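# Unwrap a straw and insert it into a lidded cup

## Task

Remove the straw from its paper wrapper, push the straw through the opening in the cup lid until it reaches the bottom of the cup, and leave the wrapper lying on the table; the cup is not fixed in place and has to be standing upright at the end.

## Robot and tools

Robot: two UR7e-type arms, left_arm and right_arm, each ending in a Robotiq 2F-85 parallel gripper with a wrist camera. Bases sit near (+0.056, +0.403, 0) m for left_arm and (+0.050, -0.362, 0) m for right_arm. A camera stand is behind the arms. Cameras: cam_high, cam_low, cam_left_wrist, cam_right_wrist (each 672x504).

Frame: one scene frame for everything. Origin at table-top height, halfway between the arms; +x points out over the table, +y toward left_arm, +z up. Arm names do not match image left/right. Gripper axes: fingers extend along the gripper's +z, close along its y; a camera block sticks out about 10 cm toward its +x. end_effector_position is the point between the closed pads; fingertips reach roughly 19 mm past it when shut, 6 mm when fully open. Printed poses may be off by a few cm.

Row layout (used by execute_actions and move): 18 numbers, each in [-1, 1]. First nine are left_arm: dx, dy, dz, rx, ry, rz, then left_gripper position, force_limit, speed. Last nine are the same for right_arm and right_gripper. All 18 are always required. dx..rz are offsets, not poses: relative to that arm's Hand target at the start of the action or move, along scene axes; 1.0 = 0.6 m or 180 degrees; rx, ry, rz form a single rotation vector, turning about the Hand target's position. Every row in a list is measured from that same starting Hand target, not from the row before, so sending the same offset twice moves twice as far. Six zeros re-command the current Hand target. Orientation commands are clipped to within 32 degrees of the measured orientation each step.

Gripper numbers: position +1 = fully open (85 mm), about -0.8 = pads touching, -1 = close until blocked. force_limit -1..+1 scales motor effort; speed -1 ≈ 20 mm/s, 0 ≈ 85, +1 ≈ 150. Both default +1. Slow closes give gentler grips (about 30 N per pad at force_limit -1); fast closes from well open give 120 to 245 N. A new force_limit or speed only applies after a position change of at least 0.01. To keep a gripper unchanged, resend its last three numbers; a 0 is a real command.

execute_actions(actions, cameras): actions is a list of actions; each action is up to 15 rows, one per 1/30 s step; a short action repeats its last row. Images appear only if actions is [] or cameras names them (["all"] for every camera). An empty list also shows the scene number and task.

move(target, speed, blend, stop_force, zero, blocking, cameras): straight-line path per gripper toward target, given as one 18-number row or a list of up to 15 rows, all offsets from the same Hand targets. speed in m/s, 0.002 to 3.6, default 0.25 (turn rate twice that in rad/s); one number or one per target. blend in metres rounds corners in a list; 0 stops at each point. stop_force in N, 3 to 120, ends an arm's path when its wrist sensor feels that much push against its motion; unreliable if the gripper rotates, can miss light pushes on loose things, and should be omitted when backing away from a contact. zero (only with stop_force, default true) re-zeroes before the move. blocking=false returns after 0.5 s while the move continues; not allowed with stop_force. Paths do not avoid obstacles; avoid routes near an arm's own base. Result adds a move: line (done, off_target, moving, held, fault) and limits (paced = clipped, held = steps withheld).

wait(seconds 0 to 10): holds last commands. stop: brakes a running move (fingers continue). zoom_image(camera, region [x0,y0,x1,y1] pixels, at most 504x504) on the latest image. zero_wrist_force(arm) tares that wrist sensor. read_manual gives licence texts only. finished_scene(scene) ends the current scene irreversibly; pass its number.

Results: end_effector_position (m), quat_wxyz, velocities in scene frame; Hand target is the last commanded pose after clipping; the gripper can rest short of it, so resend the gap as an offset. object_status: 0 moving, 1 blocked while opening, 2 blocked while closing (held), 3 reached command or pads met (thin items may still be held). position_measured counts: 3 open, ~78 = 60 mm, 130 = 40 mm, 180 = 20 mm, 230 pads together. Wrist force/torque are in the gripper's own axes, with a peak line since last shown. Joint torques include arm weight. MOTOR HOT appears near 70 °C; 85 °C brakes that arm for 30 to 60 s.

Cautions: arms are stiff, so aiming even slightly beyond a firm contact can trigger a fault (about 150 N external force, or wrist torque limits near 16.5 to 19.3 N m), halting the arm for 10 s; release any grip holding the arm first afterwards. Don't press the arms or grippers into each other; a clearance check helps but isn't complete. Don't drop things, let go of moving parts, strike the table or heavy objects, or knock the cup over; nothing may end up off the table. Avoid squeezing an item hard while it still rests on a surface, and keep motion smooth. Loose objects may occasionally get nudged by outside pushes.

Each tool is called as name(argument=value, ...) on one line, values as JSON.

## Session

execute_actions(actions=[])

zoom_image(camera="cam_high", region=[200, 80, 500, 300])

Scene clock: 0.00 s.
left_arm: end_effector_position=(+0.5109, +0.2660, +0.1109) position_measured=3 object_status=3 end_effector_quat_wxyz=(-0.068, +0.493, +0.866, +0.049) | right_arm: end_effector_position=(+0.3519, -0.5992, +0.1265) position_measured=3 object_status=3 end_effector_quat_wxyz=(-0.005, +0.808, +0.441, +0.390)
Joint positions: left_arm=[-0.587 -1.444 1.995 -1.975 -1.488 0.405] | right_arm=[2.409 -1.557 -2.492 -0.389 2.334 1.471]
Joint velocities: within noise
Joint torques (N m): no reading
Motor temperatures (°C): left_arm=[31 31 34 32 37 34] | right_arm=[31 30 26 35 40 39]
Wrist force (N): no reading
Wrist torque (N m): no reading
Wrist force, peak (N): no reading
Hand target: left_arm +0.5109, +0.2660, +0.1109; -0.068, +0.493, +0.866, +0.049 | right_arm +0.3519, -0.5992, +0.1265; -0.005, +0.808, +0.441, +0.390
Tool commands: left_gripper/position=+1.0 left_gripper/force_limit=+1.0 left_gripper/speed=+1.0 right_gripper/position=+1.0 right_gripper/force_limit=+1.0 right_gripper/speed=+1.0

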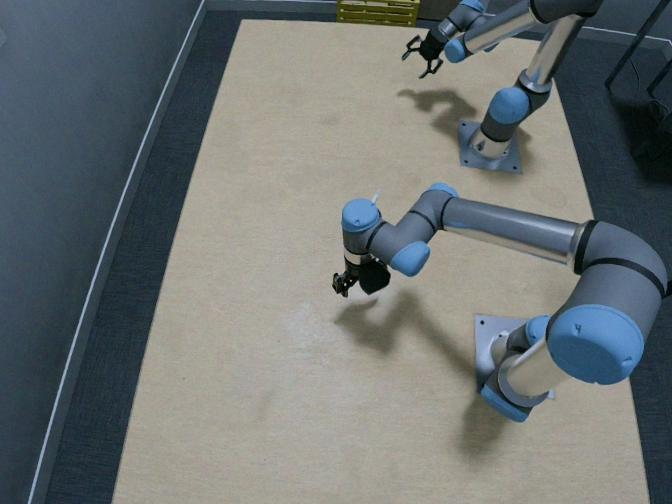

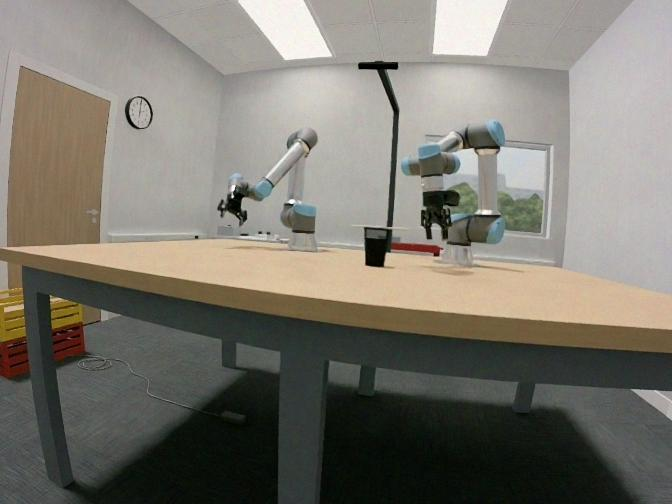

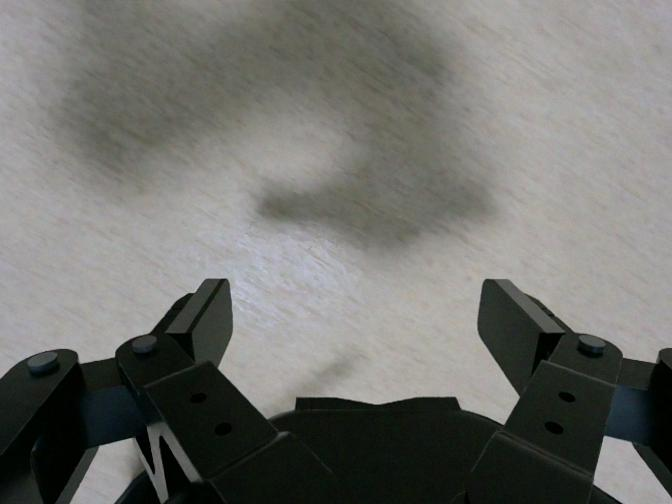

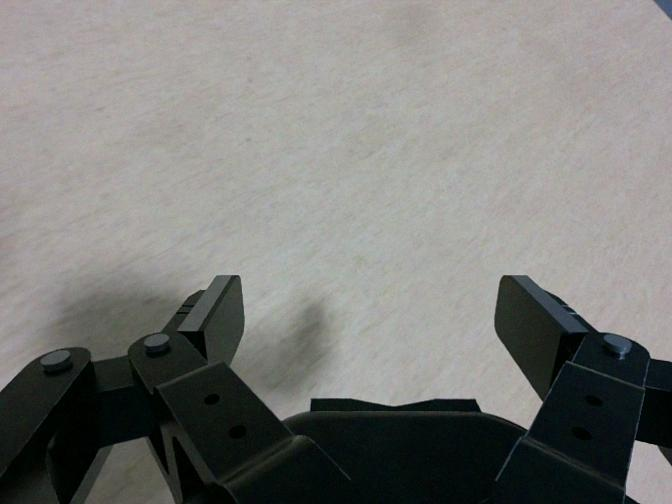

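Scaled by 1.680 from the camera's 672x504 image, which has a finer 960x720 frame.

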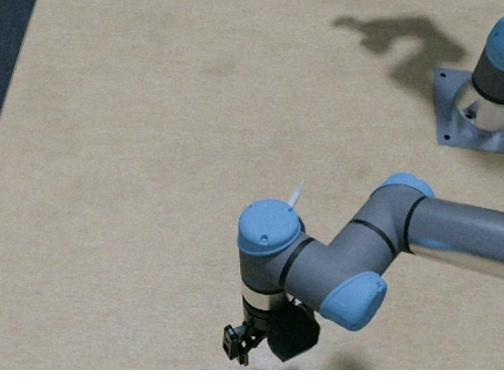

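move(target=[[0,0,0.25,0,0,0,1,1,1,0.0,0.1,0.25,0,0,0,1,1,1],[-0.055,-0.29,0.315,-0.0485,-0.022,0,1,1,1,0.113,0.532,0.3725,-0.125,0.223,0,1,1,1]], speed=0.45, blend=[0.06,0], cameras=["all"])

zoom_image(camera="cam_left_wrist", region=[100, 0, 600, 420])

Scene clock: 35.17 s.
left_arm: end_effector_position=(+0.4779, +0.0920, +0.2999) position_measured=3 object_status=3 end_effector_quat_wxyz=(-0.001, +0.495, +0.869, +0.000) | right_arm: end_effector_position=(+0.4197, -0.2800, +0.3500) position_measured=3 object_status=3 end_effector_quat_wxyz=(-0.001, +0.878, +0.479, -0.001)
Joint positions: left_arm=[-0.855 -1.532 1.609 -1.647 -1.572 0.143] | right_arm=[3.765 -1.25 -1.786 -1.678 1.573 2.718]
Joint torques (N m): left_arm=[-6.47 -20.46 -34.69 -5.04 -2.19 -1.8] | right_arm=[8.22 0.31 34.4 0.41 -3.02 1.15]
Wrist force (N): left_arm=[-0.1 -0.1 -0.2] | right_arm=[-1.4 -1.0 -0.2]
Wrist torque (N m): left_arm=[0.00 -0.02 0.08] | right_arm=[-0.13 -0.06 0.19]
Wrist force, peak (N): left_arm=[-0.2 -0.2 2.3] | right_arm=[0.1 -2.5 -0.6]
Hand target: left_arm +0.4779, +0.0920, +0.2999; -0.001, +0.495, +0.869, +0.000 | right_arm +0.4197, -0.2800, +0.3500; -0.001, +0.878, +0.479, -0.001
Off the commanded pose: left_arm 0.000 m, 0 deg | right_arm 0.000 m, 0 deg.
move: done

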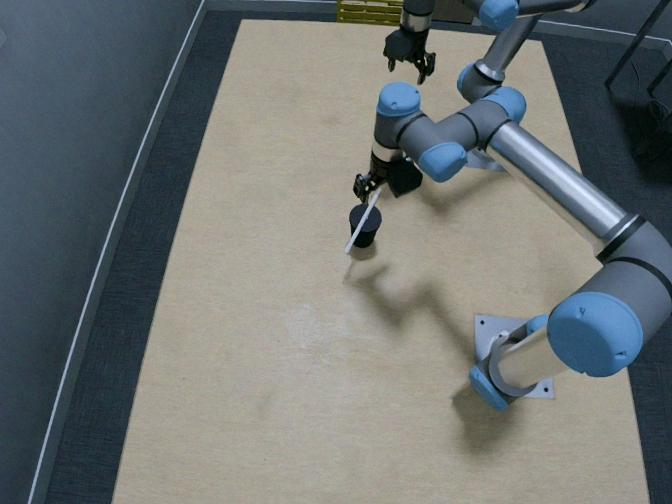

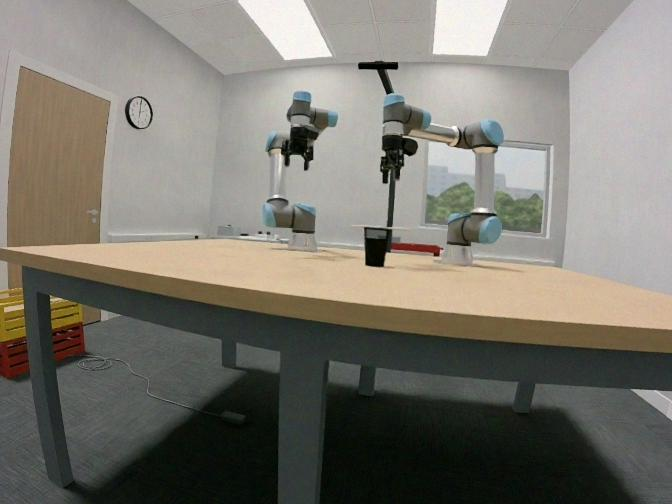

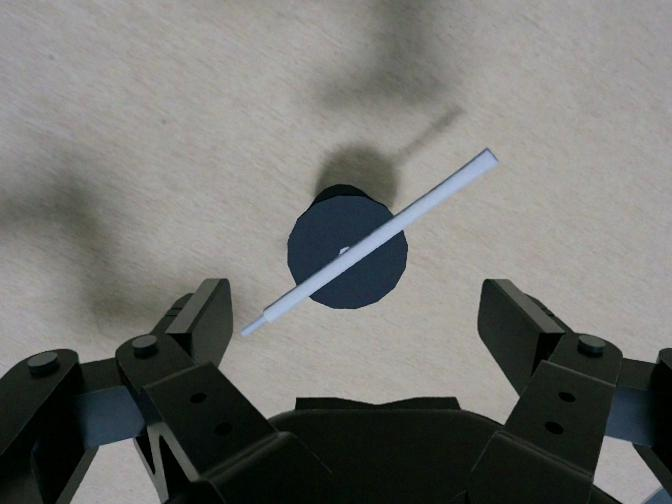

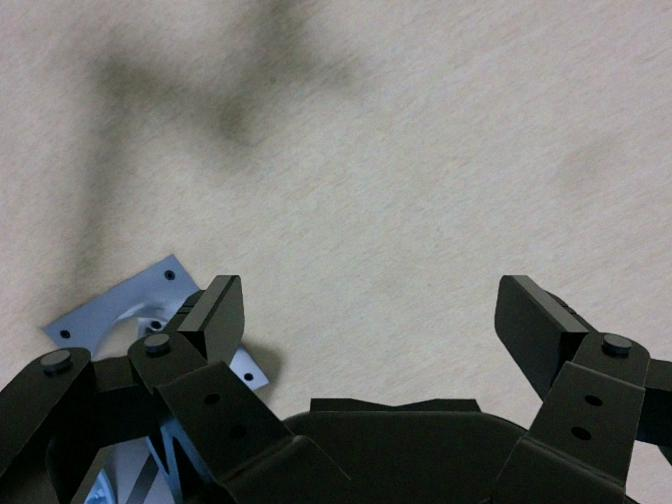

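Scaled by 1.008 from the camera's 672x504 image, which has a finer 960x720 frame.

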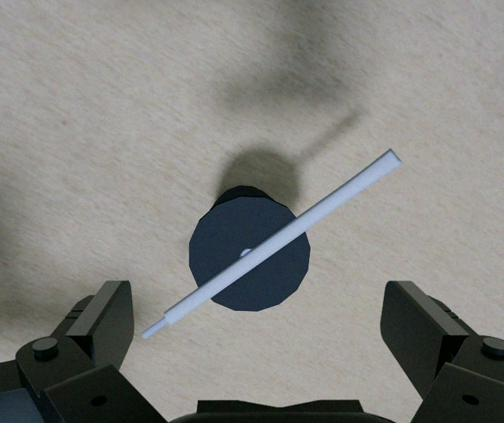

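move(target=[[0.1165,0.1103,-0.15,0,0,-0.2894,-0.06,-0.6,1,0.225,0.267,0.083,0,0,-0.818,-0.06,-0.6,1],[0.1165,0.1103,-0.2915,0,0,-0.2894,-0.06,-0.6,1,0.225,0.267,0.083,0,0,-0.818,-0.06,-0.6,1],[0.1165,0.1103,-0.2915,0,0,-0.2894,-1,-0.6,-1,0.225,0.267,0.083,0,0,-0.818,-0.06,-0.6,1]], speed=[0.45,0.15,0.15], blend=[0.01,0,0])

wait(seconds=0.5, cameras=["all"])

zoom_image(camera="cam_left_wrist", region=[256, 230, 456, 430])

Scene clock: 71.37 s.
left_arm: end_effector_position=(+0.5478, +0.1582, +0.1250) position_measured=216 object_status=0 end_effector_quat_wxyz=(-0.001, +0.826, +0.563, +0.000) | right_arm: end_effector_position=(+0.5547, -0.1198, +0.3998) position_measured=136 object_status=3 end_effector_quat_wxyz=(-0.001, +0.707, -0.707, +0.001)
Joint positions: left_arm=[-0.67 -1.35 1.87 -2.09 -1.57 1.237] | right_arm=[3.877 -1.708 -1.246 -1.755 1.57 5.4]
Joint torques (N m): left_arm=[6.04 -25.63 -13.48 -4.75 2.12 2] | right_arm=[8.13 20.49 34.18 0.64 -2.89 0.91]
Wrist force (N): left_arm=[0.0 0.0 -0.1] | right_arm=[-1.4 -1.1 -0.4]
Wrist torque (N m): left_arm=[0.01 0.01 -0.06] | right_arm=[-0.16 -0.04 0.18]
Wrist force, peak (N): left_arm=[0.1 -0.2 -1.3] | right_arm=[-1.9 -1.3 -0.8]
Hand target: left_arm +0.5478, +0.1582, +0.1250; -0.001, +0.826, +0.563, +0.000 | right_arm +0.5547, -0.1198, +0.3998; -0.001, +0.707, -0.707, +0.001
Off the commanded pose: left_arm 0.000 m, 0 deg | right_arm 0.000 m, 0 deg.
move: done

Scene clock: 71.87 s.
left_arm: end_effector_position=(+0.5478, +0.1582, +0.1250) position_measured=216 object_status=2 end_effector_quat_wxyz=(-0.001, +0.826, +0.563, +0.000) | right_arm: end_effector_position=(+0.5547, -0.1198, +0.3998) position_measured=136 object_status=3 end_effector_quat_wxyz=(-0.001, +0.707, -0.707, +0.001)
Joint positions: left_arm=[-0.67 -1.35 1.87 -2.09 -1.57 1.237] | right_arm=[3.877 -1.708 -1.246 -1.755 1.57 5.4]
Joint torques (N m): left_arm=[7.12 -26.16 -12.28 -4.09 2.22 1.73] | right_arm=[8.45 20.36 34.5 0.56 -3.04 1.06]
Wrist force (N): left_arm=[0.0 0.3 -0.4] | right_arm=[-1.5 -0.9 -0.4]
Wrist torque (N m): left_arm=[0.05 0.01 -0.06] | right_arm=[-0.12 -0.03 0.18]
Wrist force, peak (N): left_arm=[0.0 0.3 -0.4] | right_arm=[-1.6 -1.0 -0.2]
Hand target: left_arm +0.5478, +0.1582, +0.1250; -0.001, +0.826, +0.563, +0.000 | right_arm +0.5547, -0.1198, +0.3998; -0.001, +0.707, -0.707, +0.001
Tool commands: left_gripper/position=-1.0 left_gripper/force_limit=-0.6 left_gripper/speed=-1.0 right_gripper/position=-0.06 right_gripper/force_limit=-0.6 right_gripper/speed=+1.0
Off the commanded pose: left_arm 0.000 m, 0 deg | right_arm 0.000 m, 0 deg.
wait: 0.50 s; at rest by 0.17 s

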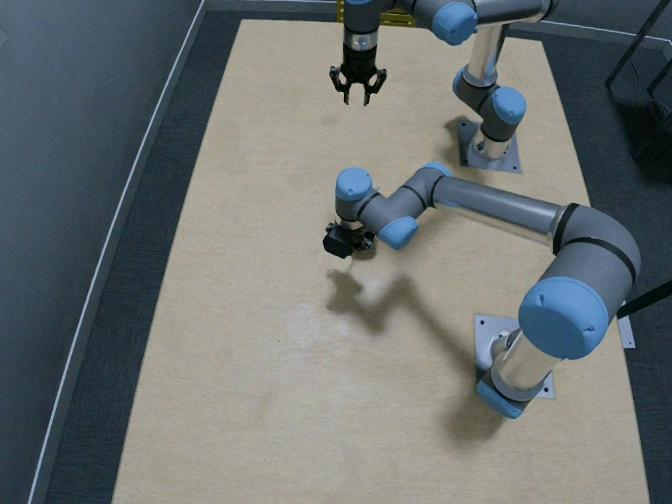

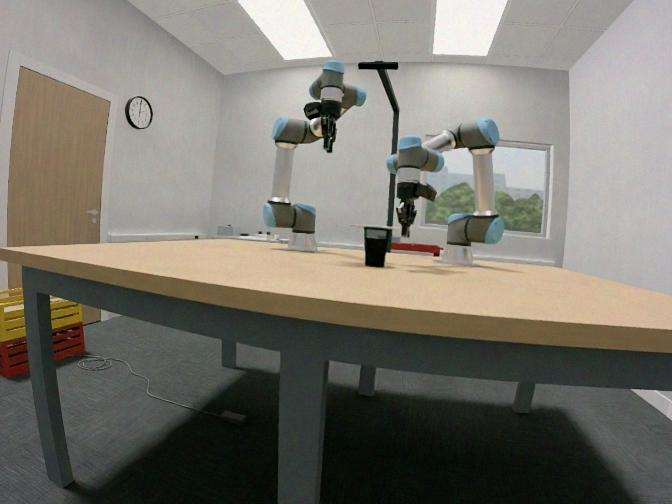

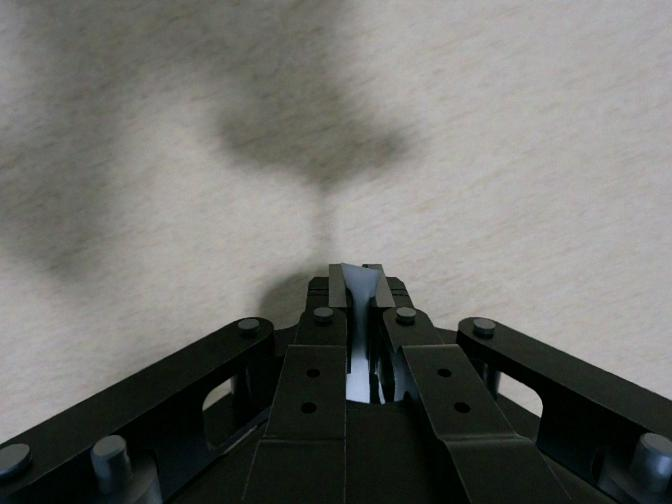

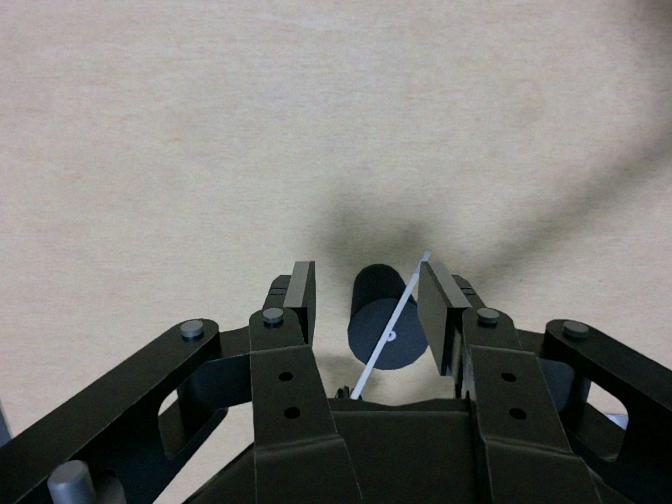

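Scaled by 2.520 from the camera's 672x504 image, which has a finer 960x720 frame.

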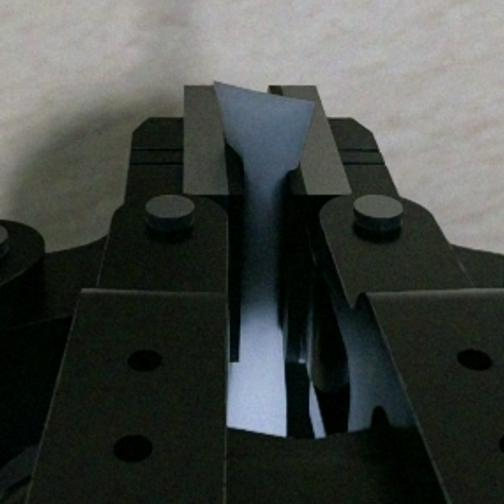

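move(target=[[0,0,0.1,0,0,0,-1,-0.6,-1,0,0.03,0,0,0,0,-0.06,-0.6,1],[0.004,0.07,0.2583,0,0,0.119,-1,-0.6,-1,0,0.03,0,0,0,0,-0.06,-0.6,1]], speed=0.25, blend=[0.03,0], cameras=["cam_low","cam_right_wrist"])

zoom_image(camera="cam_right_wrist", region=[280, 270, 480, 420])

zoom_image(camera="cam_low", region=[300, 130, 440, 270])

Scene clock: 81.33 s.
left_arm: end_effector_position=(+0.5502, +0.2001, +0.2799) position_measured=216 object_status=2 end_effector_quat_wxyz=(-0.001, +0.707, +0.707, +0.000) | right_arm: end_effector_position=(+0.5547, -0.1018, +0.3998) position_measured=136 object_status=3 end_effector_quat_wxyz=(-0.001, +0.707, -0.707, +0.001)
Joint positions: left_arm=[-0.605 -1.503 1.63 -1.696 -1.571 0.929] | right_arm=[3.903 -1.728 -1.223 -1.759 1.57 5.425]
Joint torques (N m): left_arm=[6.58 -40.92 -34.89 -0.59 2.1 -2.27] | right_arm=[9.08 22.12 34.6 0.35 -3.01 1.34]
Wrist force (N): left_arm=[-0.2 -0.3 0.5] | right_arm=[-1.4 -1.0 -0.3]
Wrist torque (N m): left_arm=[-0.02 0.11 0.02] | right_arm=[-0.13 -0.04 0.18]
Wrist force, peak (N): left_arm=[0.1 -0.1 1.5] | right_arm=[-1.8 -0.9 -0.5]
Hand target: left_arm +0.5502, +0.2002, +0.2799; -0.001, +0.707, +0.707, +0.000 | right_arm +0.5547, -0.1018, +0.3998; -0.001, +0.707, -0.707, +0.001
Off the commanded pose: left_arm 0.000 m, 0 deg | right_arm 0.000 m, 0 deg.
move: done
Images, in order (width x height): cam_low 672x504, cam_right_wrist 672x504.

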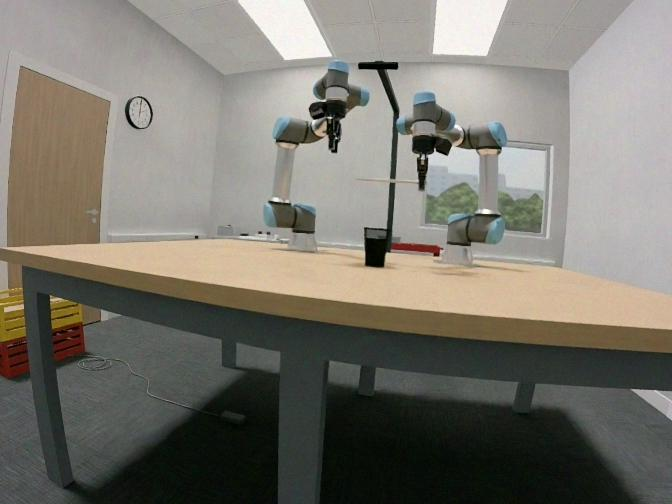

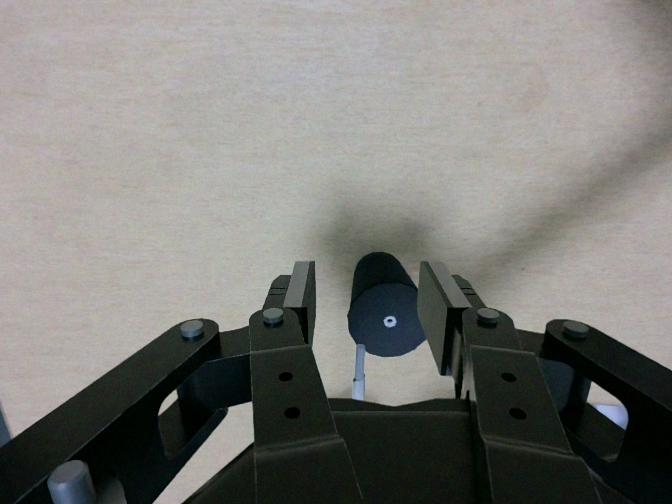

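Scaled by 2.520 from the camera's 672x504 image, which has a finer 960x720 frame.

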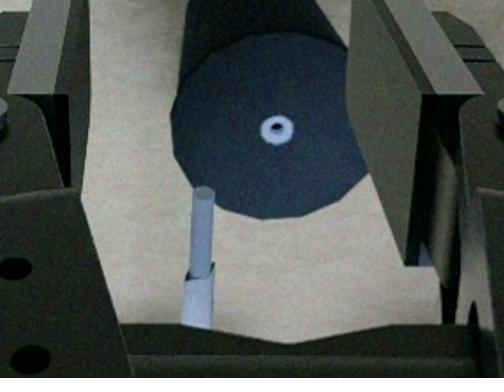

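Scaled by 3.600 from the camera's 672x504 image, which has a finer 960x720 frame.

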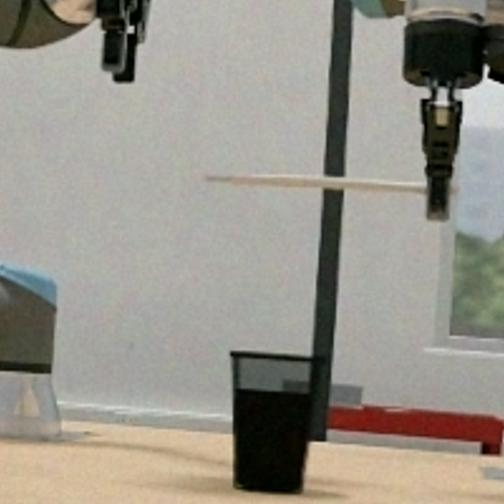

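move(target=[[0,0,0,0,0,0,-1,-0.6,-1,-0.011,0.1747,-0.208,0,0,0,-0.06,-0.6,1],[0,0,0,0,0,0,-1,-0.6,-1,-0.011,0.1747,-0.208,0,0,0,-1,-0.4,-1]], speed=0.15)

wait(seconds=0.5, cameras=["cam_low","cam_right_wrist"])

zoom_image(camera="cam_right_wrist", region=[266, 230, 466, 430])

zoom_image(camera="cam_low", region=[330, 130, 450, 210])

Scene clock: 103.53 s.
left_arm: end_effector_position=(+0.5502, +0.2002, +0.2799) position_measured=216 object_status=2 end_effector_quat_wxyz=(-0.001, +0.707, +0.707, +0.000) | right_arm: end_effector_position=(+0.5481, +0.0031, +0.2750) position_measured=217 object_status=0 end_effector_quat_wxyz=(-0.001, +0.707, -0.707, +0.001)
Joint positions: left_arm=[-0.605 -1.503 1.63 -1.696 -1.571 0.928] | right_arm=[4.04 -1.839 -1.406 -1.465 1.569 5.562]
Joint torques (N m): left_arm=[5.46 -38.22 -34.13 -1.36 2.24 -1.57] | right_arm=[9.26 26.85 16.07 5.93 -2.08 0.41]
Wrist force (N): left_arm=[0.5 -1.6 0.2] | right_arm=[-0.6 -2.6 -0.2]
Wrist torque (N m): left_arm=[0.00 0.09 0.06] | right_arm=[-0.17 -0.06 0.46]
Wrist force, peak (N): left_arm=[0.8 -2.1 0.2] | right_arm=[-0.8 -2.7 -0.1]
Hand target: left_arm +0.5502, +0.2002, +0.2799; -0.001, +0.707, +0.707, +0.000 | right_arm +0.5481, +0.0031, +0.2750; -0.001, +0.707, -0.707, +0.001
Off the commanded pose: left_arm 0.000 m, 0 deg | right_arm 0.000 m, 0 deg.
move: done

Scene clock: 104.03 s.
left_arm: end_effector_position=(+0.5502, +0.2002, +0.2799) position_measured=216 object_status=2 end_effector_quat_wxyz=(-0.001, +0.707, +0.707, +0.000) | right_arm: end_effector_position=(+0.5481, +0.0031, +0.2750) position_measured=217 object_status=2 end_effector_quat_wxyz=(-0.001, +0.707, -0.707, +0.001)
Joint positions: left_arm=[-0.605 -1.503 1.63 -1.696 -1.571 0.928] | right_arm=[4.04 -1.839 -1.406 -1.465 1.569 5.562]
Joint torques (N m): left_arm=[5.5 -36.52 -33.99 -2.32 2.14 -1.95] | right_arm=[10.07 26.21 15.07 5.45 -0.66 -0.47]
Wrist force (N): left_arm=[0.6 -1.9 0.2] | right_arm=[-0.7 -2.6 -0.4]
Wrist torque (N m): left_arm=[-0.04 0.08 0.05] | right_arm=[-0.17 -0.06 0.46]
Wrist force, peak (N): left_arm=[0.7 -2.1 0.2] | right_arm=[-0.6 -2.8 -0.5]
Hand target: left_arm +0.5502, +0.2002, +0.2799; -0.001, +0.707, +0.707, +0.000 | right_arm +0.5481, +0.0031, +0.2750; -0.001, +0.707, -0.707, +0.001
Tool commands: left_gripper/position=-1.0 left_gripper/force_limit=-0.6 left_gripper/speed=-1.0 right_gripper/position=-1.0 right_gripper/force_limit=-0.4 right_gripper/speed=-1.0
Off the commanded pose: left_arm 0.000 m, 0 deg | right_arm 0.000 m, 0 deg.
wait: 0.50 s; at rest by 0.17 s
Images, in order (width x height): cam_low 672x504, cam_right_wrist 672x504.

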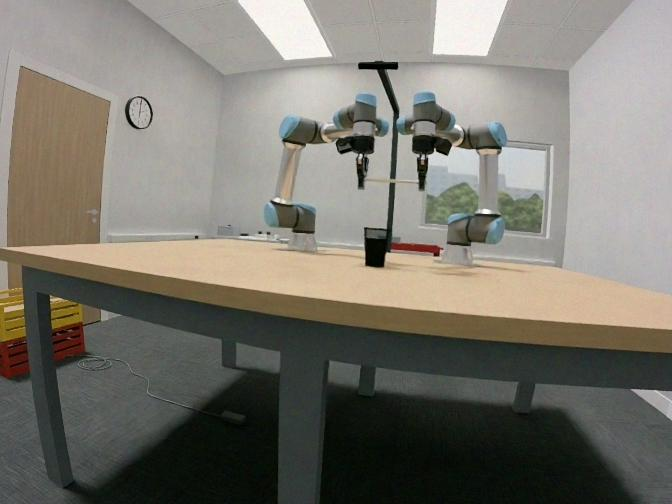

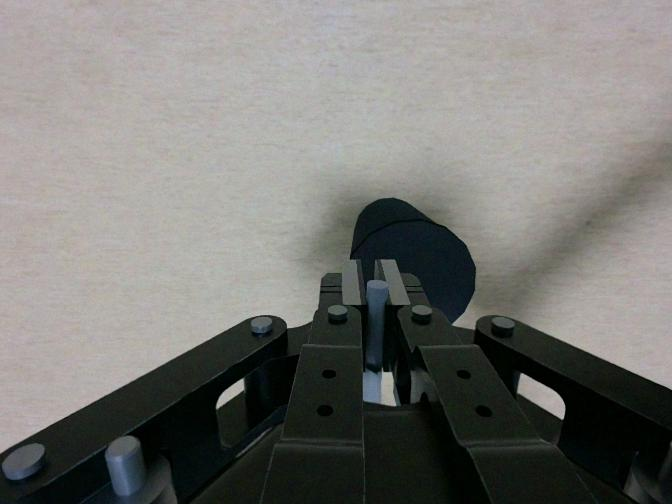

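Scaled by 2.520 from the camera's 672x504 image, which has a finer 960x720 frame.

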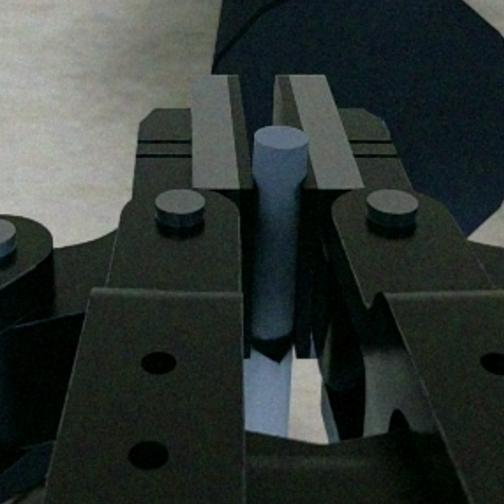

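Scaled by 4.200 from the camera's 672x504 image, which has a finer 960x720 frame.

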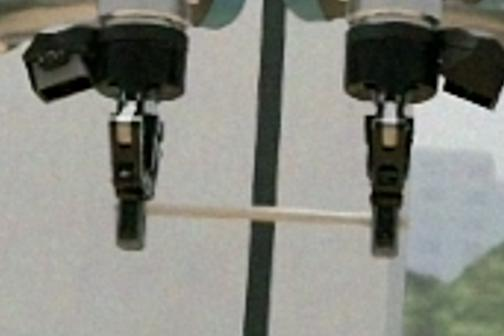

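move(target=[[0,0.1667,0,0,0,0,-1,-0.6,-1,0,-0.255,0,0,0,0,-1,-0.4,-1],[-0.0837,0.3663,-0.05,0.014,0,0,-1,-0.6,-1,-0.1135,-0.2385,0.2417,0,0,0.8111,-1,-0.4,-1],[-0.0837,0.3663,-0.35,0.028,0,0,-1,-0.6,-1,-0.1635,-0.1052,0.2417,-0.1833,-0.5994,0.5994,-1,-0.4,-1]], speed=[0.12,0.45,0.45], blend=[0.01,0.03,0], cameras=["all"])

zoom_image(camera="cam_low", region=[280, 130, 480, 280])

Scene clock: 141.53 s.
left_arm: end_effector_position=(+0.4999, +0.4199, +0.0699) position_measured=230 object_status=3 end_effector_quat_wxyz=(-0.032, +0.706, +0.706, +0.031) | right_arm: end_effector_position=(+0.4500, -0.0601, +0.4200) position_measured=217 object_status=2 end_effector_quat_wxyz=(-0.333, +0.624, +0.333, +0.624)
Joint positions: left_arm=[-0.281 -1.504 2.221 -2.259 -1.487 1.251] | right_arm=[4.033 -1.444 -2.434 0.735 1.708 3.142]
Joint torques (N m): left_arm=[-6.34 -15.73 -9.77 -5.06 2.97 -1.94] | right_arm=[9.48 2.01 28.66 5.71 -2.68 1.22]
Wrist force (N): left_arm=[0.0 0.8 0.2] | right_arm=[1.9 0.8 -0.2]
Wrist torque (N m): left_arm=[0.17 0.01 0.02] | right_arm=[0.48 -0.10 -0.25]
Wrist force, peak (N): left_arm=[-21.7 -1.1 0.1] | right_arm=[-21.7 -1.2 0.7]
Hand target: left_arm +0.4999, +0.4199, +0.0699; -0.032, +0.706, +0.706, +0.031 | right_arm +0.4500, -0.0601, +0.4200; -0.333, +0.624, +0.333, +0.624
Off the commanded pose: left_arm 0.000 m, 0 deg | right_arm 0.000 m, 0 deg.
move: done

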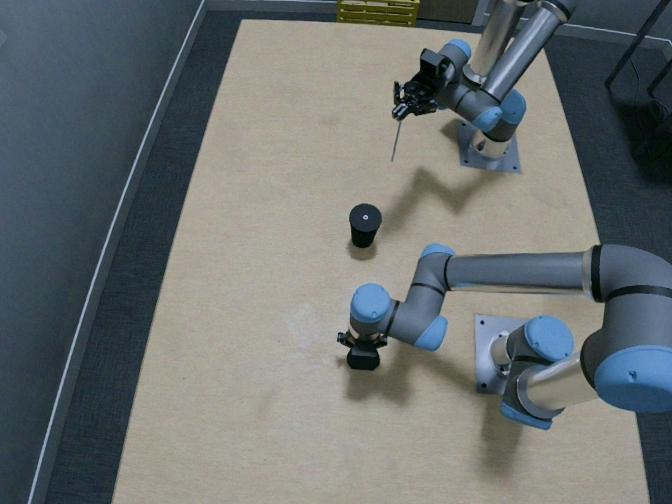

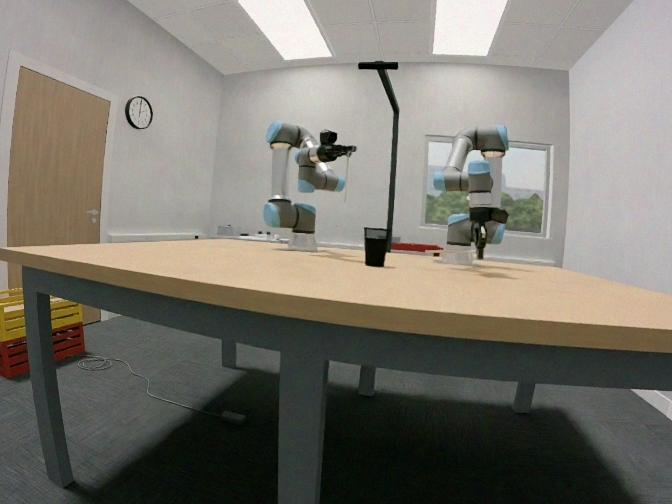

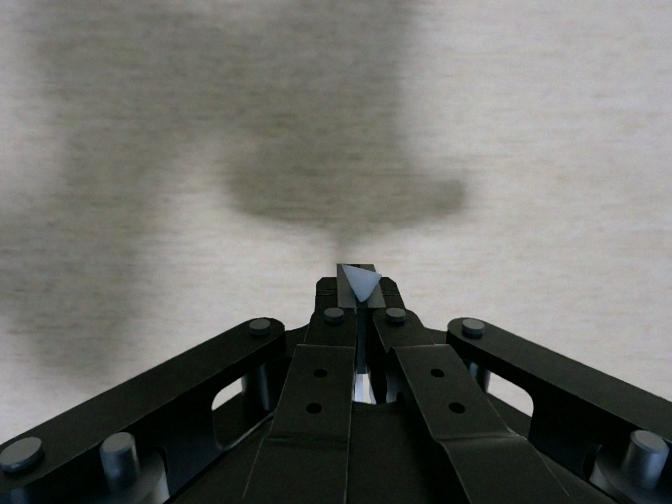

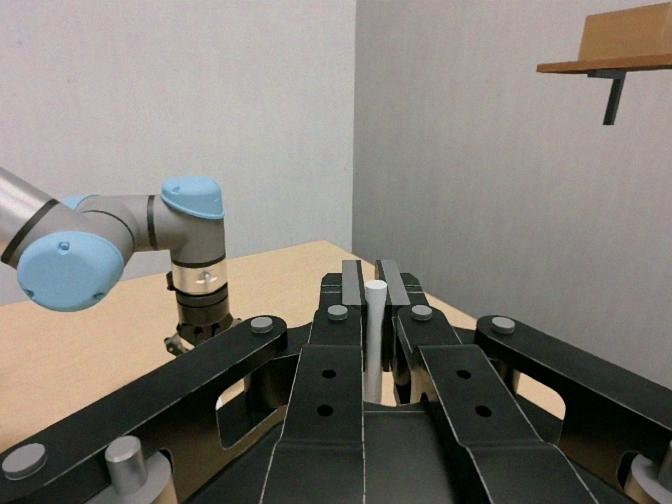

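Scaled by 2.520 from the camera's 672x504 image, which has a finer 960x720 frame.

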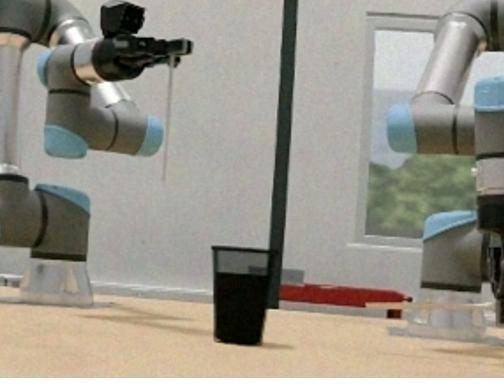

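move(target=[0,0,-0.0833,0,0,0,-1,-0.6,-1,0.0922,0.2052,-0.1,0,0,0,-1,-0.4,-1], speed=0.05, stop_force=5, cameras=["cam_low"])

zoom_image(camera="cam_low", region=[300, 130, 500, 280])

Scene clock: 156.67 s.
left_arm: end_effector_position=(+0.4999, +0.4199, +0.0200) position_measured=230 object_status=3 end_effector_quat_wxyz=(-0.032, +0.706, +0.706, +0.031) | right_arm: end_effector_position=(+0.5053, +0.0631, +0.3600) position_measured=217 object_status=2 end_effector_quat_wxyz=(-0.333, +0.624, +0.333, +0.624)
Joint positions: left_arm=[-0.281 -1.396 2.276 -2.422 -1.487 1.251] | right_arm=[4.146 -1.843 -2.215 0.916 1.595 3.142]
Joint torques (N m): left_arm=[-3.77 -19.29 -5.98 -5.23 2.7 -0.37] | right_arm=[7.91 18.82 25.61 5.7 -2.92 1.14]
Wrist force (N): left_arm=[0.1 0.6 0.4] | right_arm=[2.0 0.6 -0.2]
Wrist torque (N m): left_arm=[0.15 0.02 0.00] | right_arm=[0.45 -0.14 -0.24]
Wrist force, peak (N): left_arm=[0.1 1.0 0.8] | right_arm=[2.2 1.0 -0.1]
Hand target: left_arm +0.4999, +0.4199, +0.0200; -0.032, +0.706, +0.706, +0.031 | right_arm +0.5053, +0.0631, +0.3600; -0.333, +0.624, +0.333, +0.624
Off the commanded pose: left_arm 0.000 m, 0 deg | right_arm 0.000 m, 0 deg.
move: done
Images, in order (width x height): cam_low 672x504.

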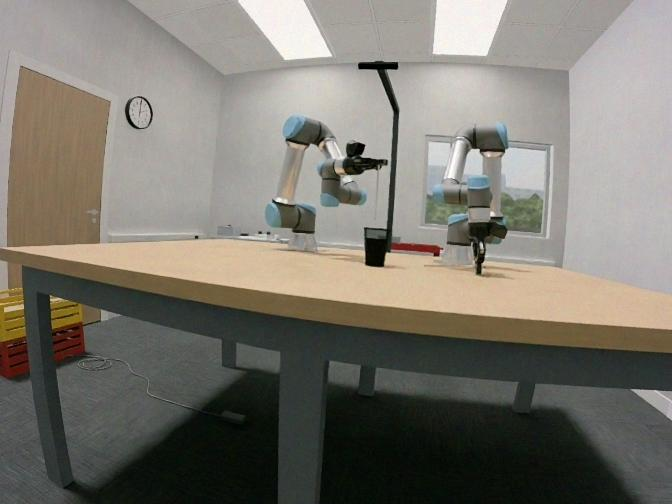

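Scaled by 2.520 from the camera's 672x504 image, which has a finer 960x720 frame.

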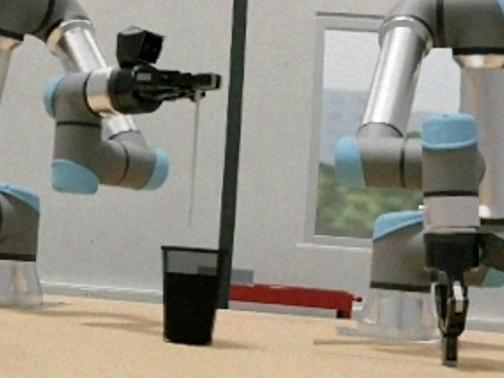

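move(target=[[0,0,0,0,0,0,-0.2,-0.6,-1,0,0,0,0,0,0,-1,-0.4,-1],[0,0,0.1,0,0,0,-0.2,-0.6,-1,0,0,0,0,0,0,-1,-0.4,-1],[-0.083,-0.1,0.4167,0,0,-0.8056,-0.2,-0.6,-1,0,0,0,0,0,0,-1,-0.4,-1],[-0.1032,-0.4598,0.3517,0.1186,-0.3781,-0.7277,-0.2,-0.6,-1,0,0,0,0,0,0,-1,-0.4,-1]], speed=[0.1,0.15,0.5,0.4], blend=[0,0.02,0.05,0], cameras=["cam_high","cam_low","cam_left_wrist"])

zoom_image(camera="cam_left_wrist", region=[276, 170, 436, 290])

zoom_image(camera="cam_low", region=[340, 150, 440, 275])

zoom_image(camera="cam_high", region=[330, 180, 400, 250])

Scene clock: 180.77 s.
left_arm: end_effector_position=(+0.4380, +0.1441, +0.2310) position_measured=154 object_status=3 end_effector_quat_wxyz=(+0.231, +0.768, -0.400, +0.443) | right_arm: end_effector_position=(+0.5053, +0.0631, +0.3600) position_measured=217 object_status=2 end_effector_quat_wxyz=(-0.333, +0.624, +0.333, +0.624)
Joint positions: left_arm=[-0.78 -1.715 2.625 -3.524 -1.695 3.214] | right_arm=[4.146 -1.843 -2.215 0.916 1.595 3.142]
Joint torques (N m): left_arm=[-6.88 -2.29 -7.96 -6.54 2.32 -1.82] | right_arm=[9.42 17.67 25.86 5.61 -3 1.12]
Wrist force (N): left_arm=[1.1 1.1 -0.8] | right_arm=[2.0 0.8 -0.4]
Wrist torque (N m): left_arm=[0.20 -0.49 -0.04] | right_arm=[0.50 -0.14 -0.25]
Wrist force, peak (N): left_arm=[1.1 1.7 -0.5] | right_arm=[2.1 0.9 -0.3]
Hand target: left_arm +0.4380, +0.1441, +0.2310; +0.231, +0.768, -0.400, +0.443 | right_arm +0.5053, +0.0631, +0.3600; -0.333, +0.624, +0.333, +0.624
Off the commanded pose: left_arm 0.000 m, 0 deg | right_arm 0.000 m, 0 deg.
move: done
Images, in order (width x height): cam_high 672x504, cam_low 672x504, cam_left_wrist 672x504.

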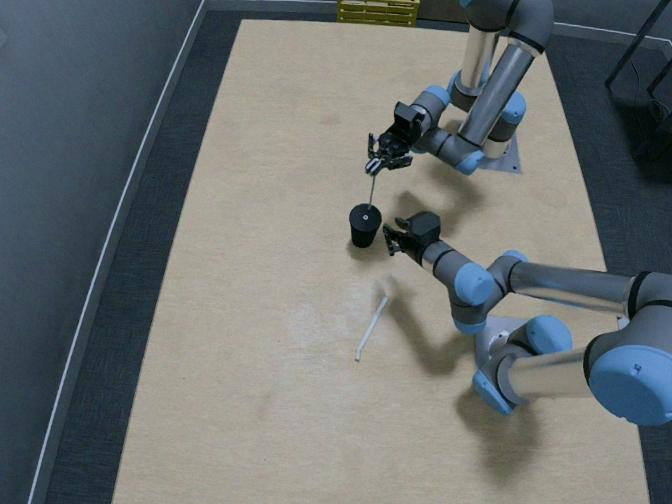

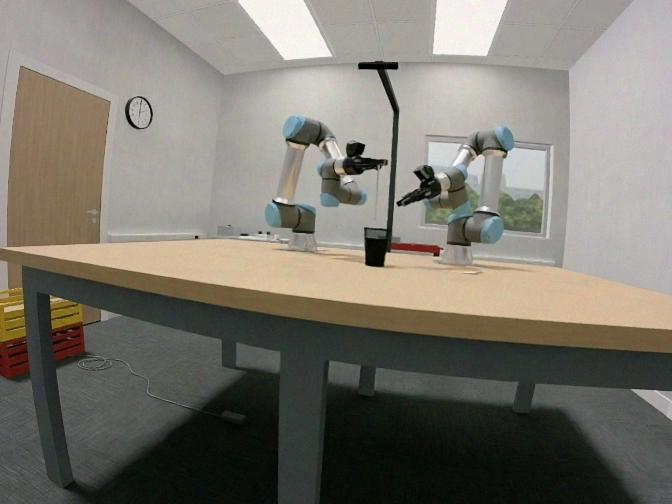

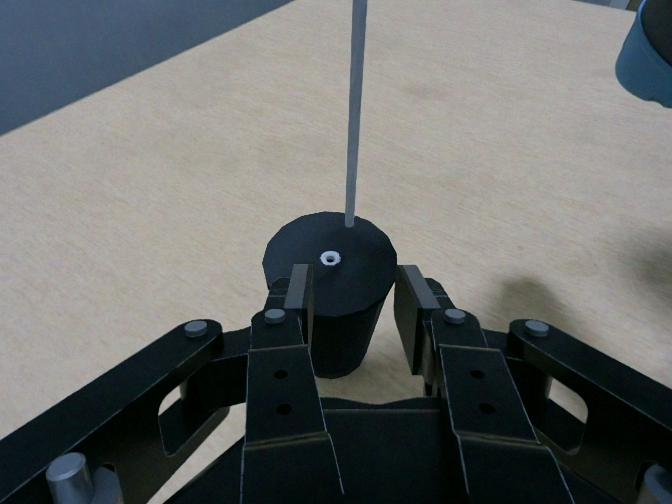

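Scaled by 3.150 from the camera's 672x504 image, which has a finer 960x720 frame.

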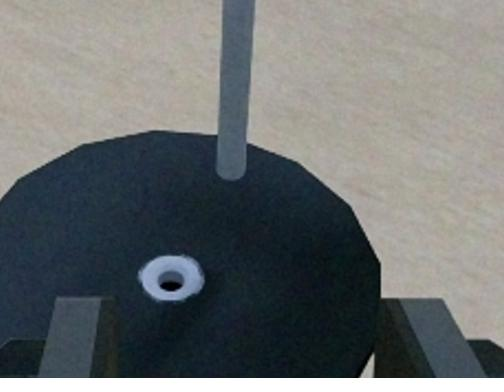

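Scaled by 4.032 from the camera's 672x504 image, which has a finer 960x720 frame.

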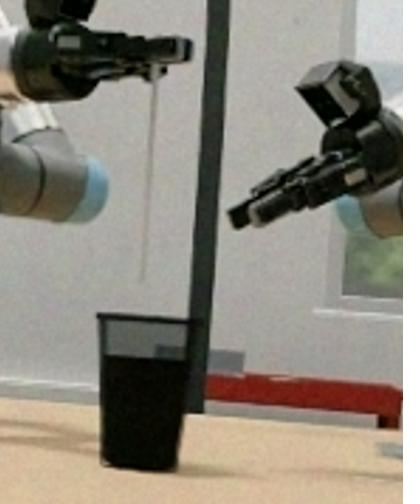

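Scaled by 7.200 from the camera's 672x504 image, which has a finer 960x720 frame.

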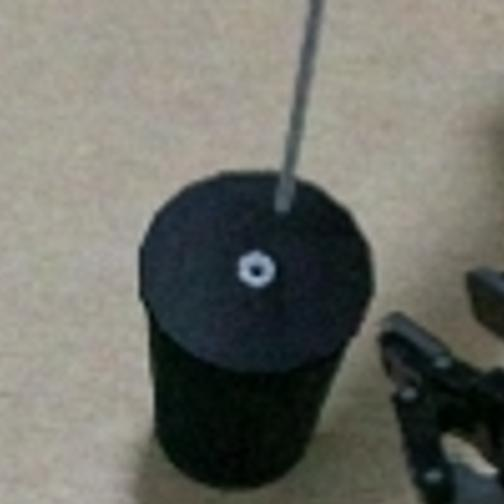

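move(target=[0,0,0,0,0,0,-0.2,-0.6,-1,0.0125,0.0142,-0.04,0,0,0,-1,-0.4,-1], speed=0.08, cameras=["cam_high","cam_low","cam_left_wrist"])

zoom_image(camera="cam_left_wrist", region=[300, 210, 370, 280])

zoom_image(camera="cam_low", region=[350, 200, 410, 275])

zoom_image(camera="cam_high", region=[340, 190, 390, 240])

Scene clock: 202.63 s.
left_arm: end_effector_position=(+0.4380, +0.1441, +0.2310) position_measured=154 object_status=3 end_effector_quat_wxyz=(+0.231, +0.768, -0.400, +0.443) | right_arm: end_effector_position=(+0.5128, +0.0716, +0.3361) position_measured=217 object_status=2 end_effector_quat_wxyz=(-0.333, +0.624, +0.333, +0.624)
Joint positions: left_arm=[-0.78 -1.715 2.625 -3.524 -1.695 3.214] | right_arm=[4.142 -1.92 -2.199 0.977 1.598 3.142]
Joint torques (N m): left_arm=[-6.3 -2.41 -6.47 -6.04 2.27 -1.64] | right_arm=[-6.96 18.88 24.74 5.61 2.37 0.24]
Wrist force (N): left_arm=[1.0 1.1 -0.6] | right_arm=[2.1 0.6 -0.2]
Wrist torque (N m): left_arm=[0.20 -0.48 -0.03] | right_arm=[0.46 -0.15 -0.24]
Wrist force, peak (N): left_arm=[1.3 1.4 -0.8] | right_arm=[2.5 0.7 -0.4]
Hand target: left_arm +0.4380, +0.1441, +0.2310; +0.231, +0.768, -0.400, +0.443 | right_arm +0.5128, +0.0716, +0.3360; -0.333, +0.624, +0.333, +0.624
Off the commanded pose: left_arm 0.000 m, 0 deg | right_arm 0.000 m, 0 deg.
move: done
Images, in order (width x height): cam_high 672x504, cam_low 672x504, cam_left_wrist 672x504.

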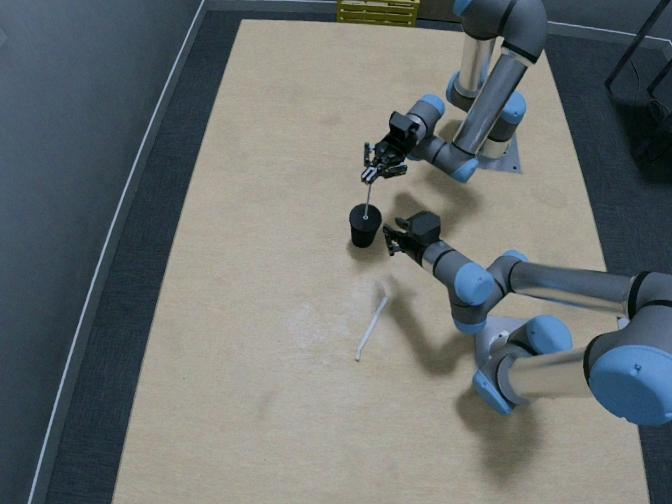

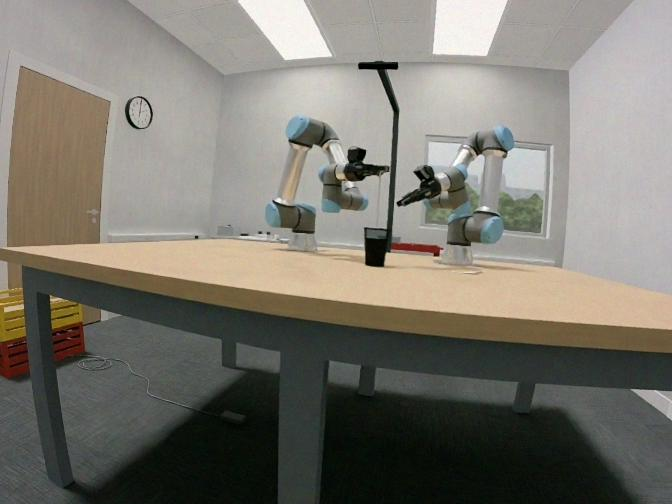

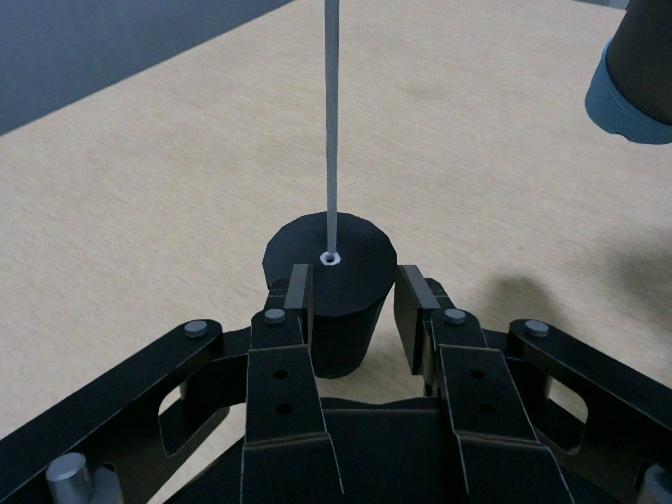

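Scaled by 7.200 from the camera's 672x504 image, which has a finer 960x720 frame.

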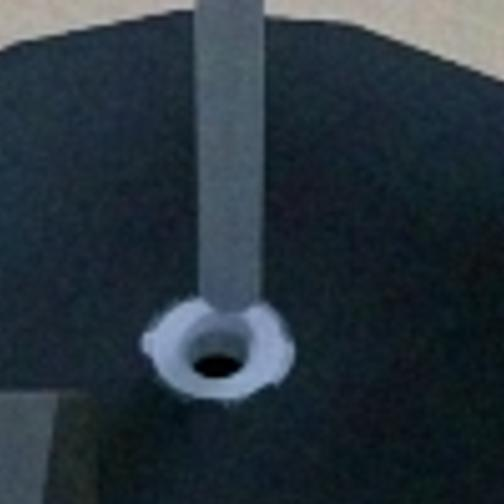

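Scaled by 6.720 from the camera's 672x504 image, which has a finer 960x720 frame.

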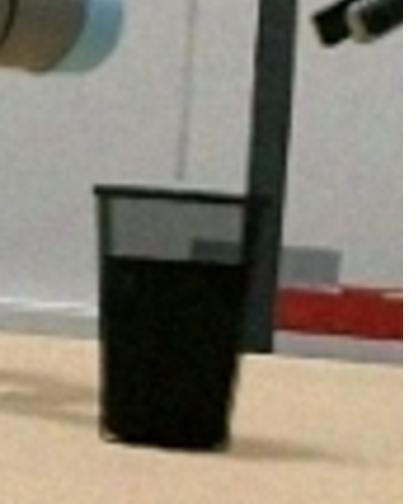

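Scaled by 10.080 from the camera's 672x504 image, which has a finer 960x720 frame.

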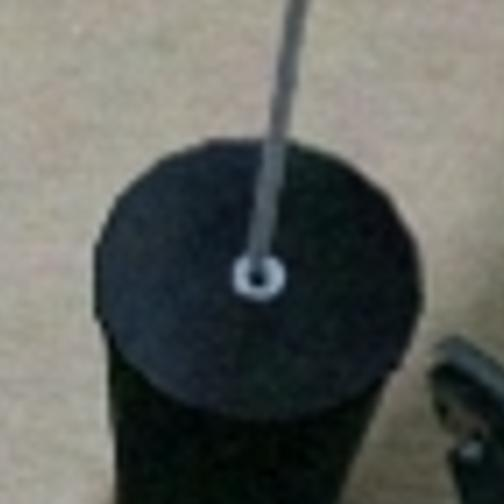

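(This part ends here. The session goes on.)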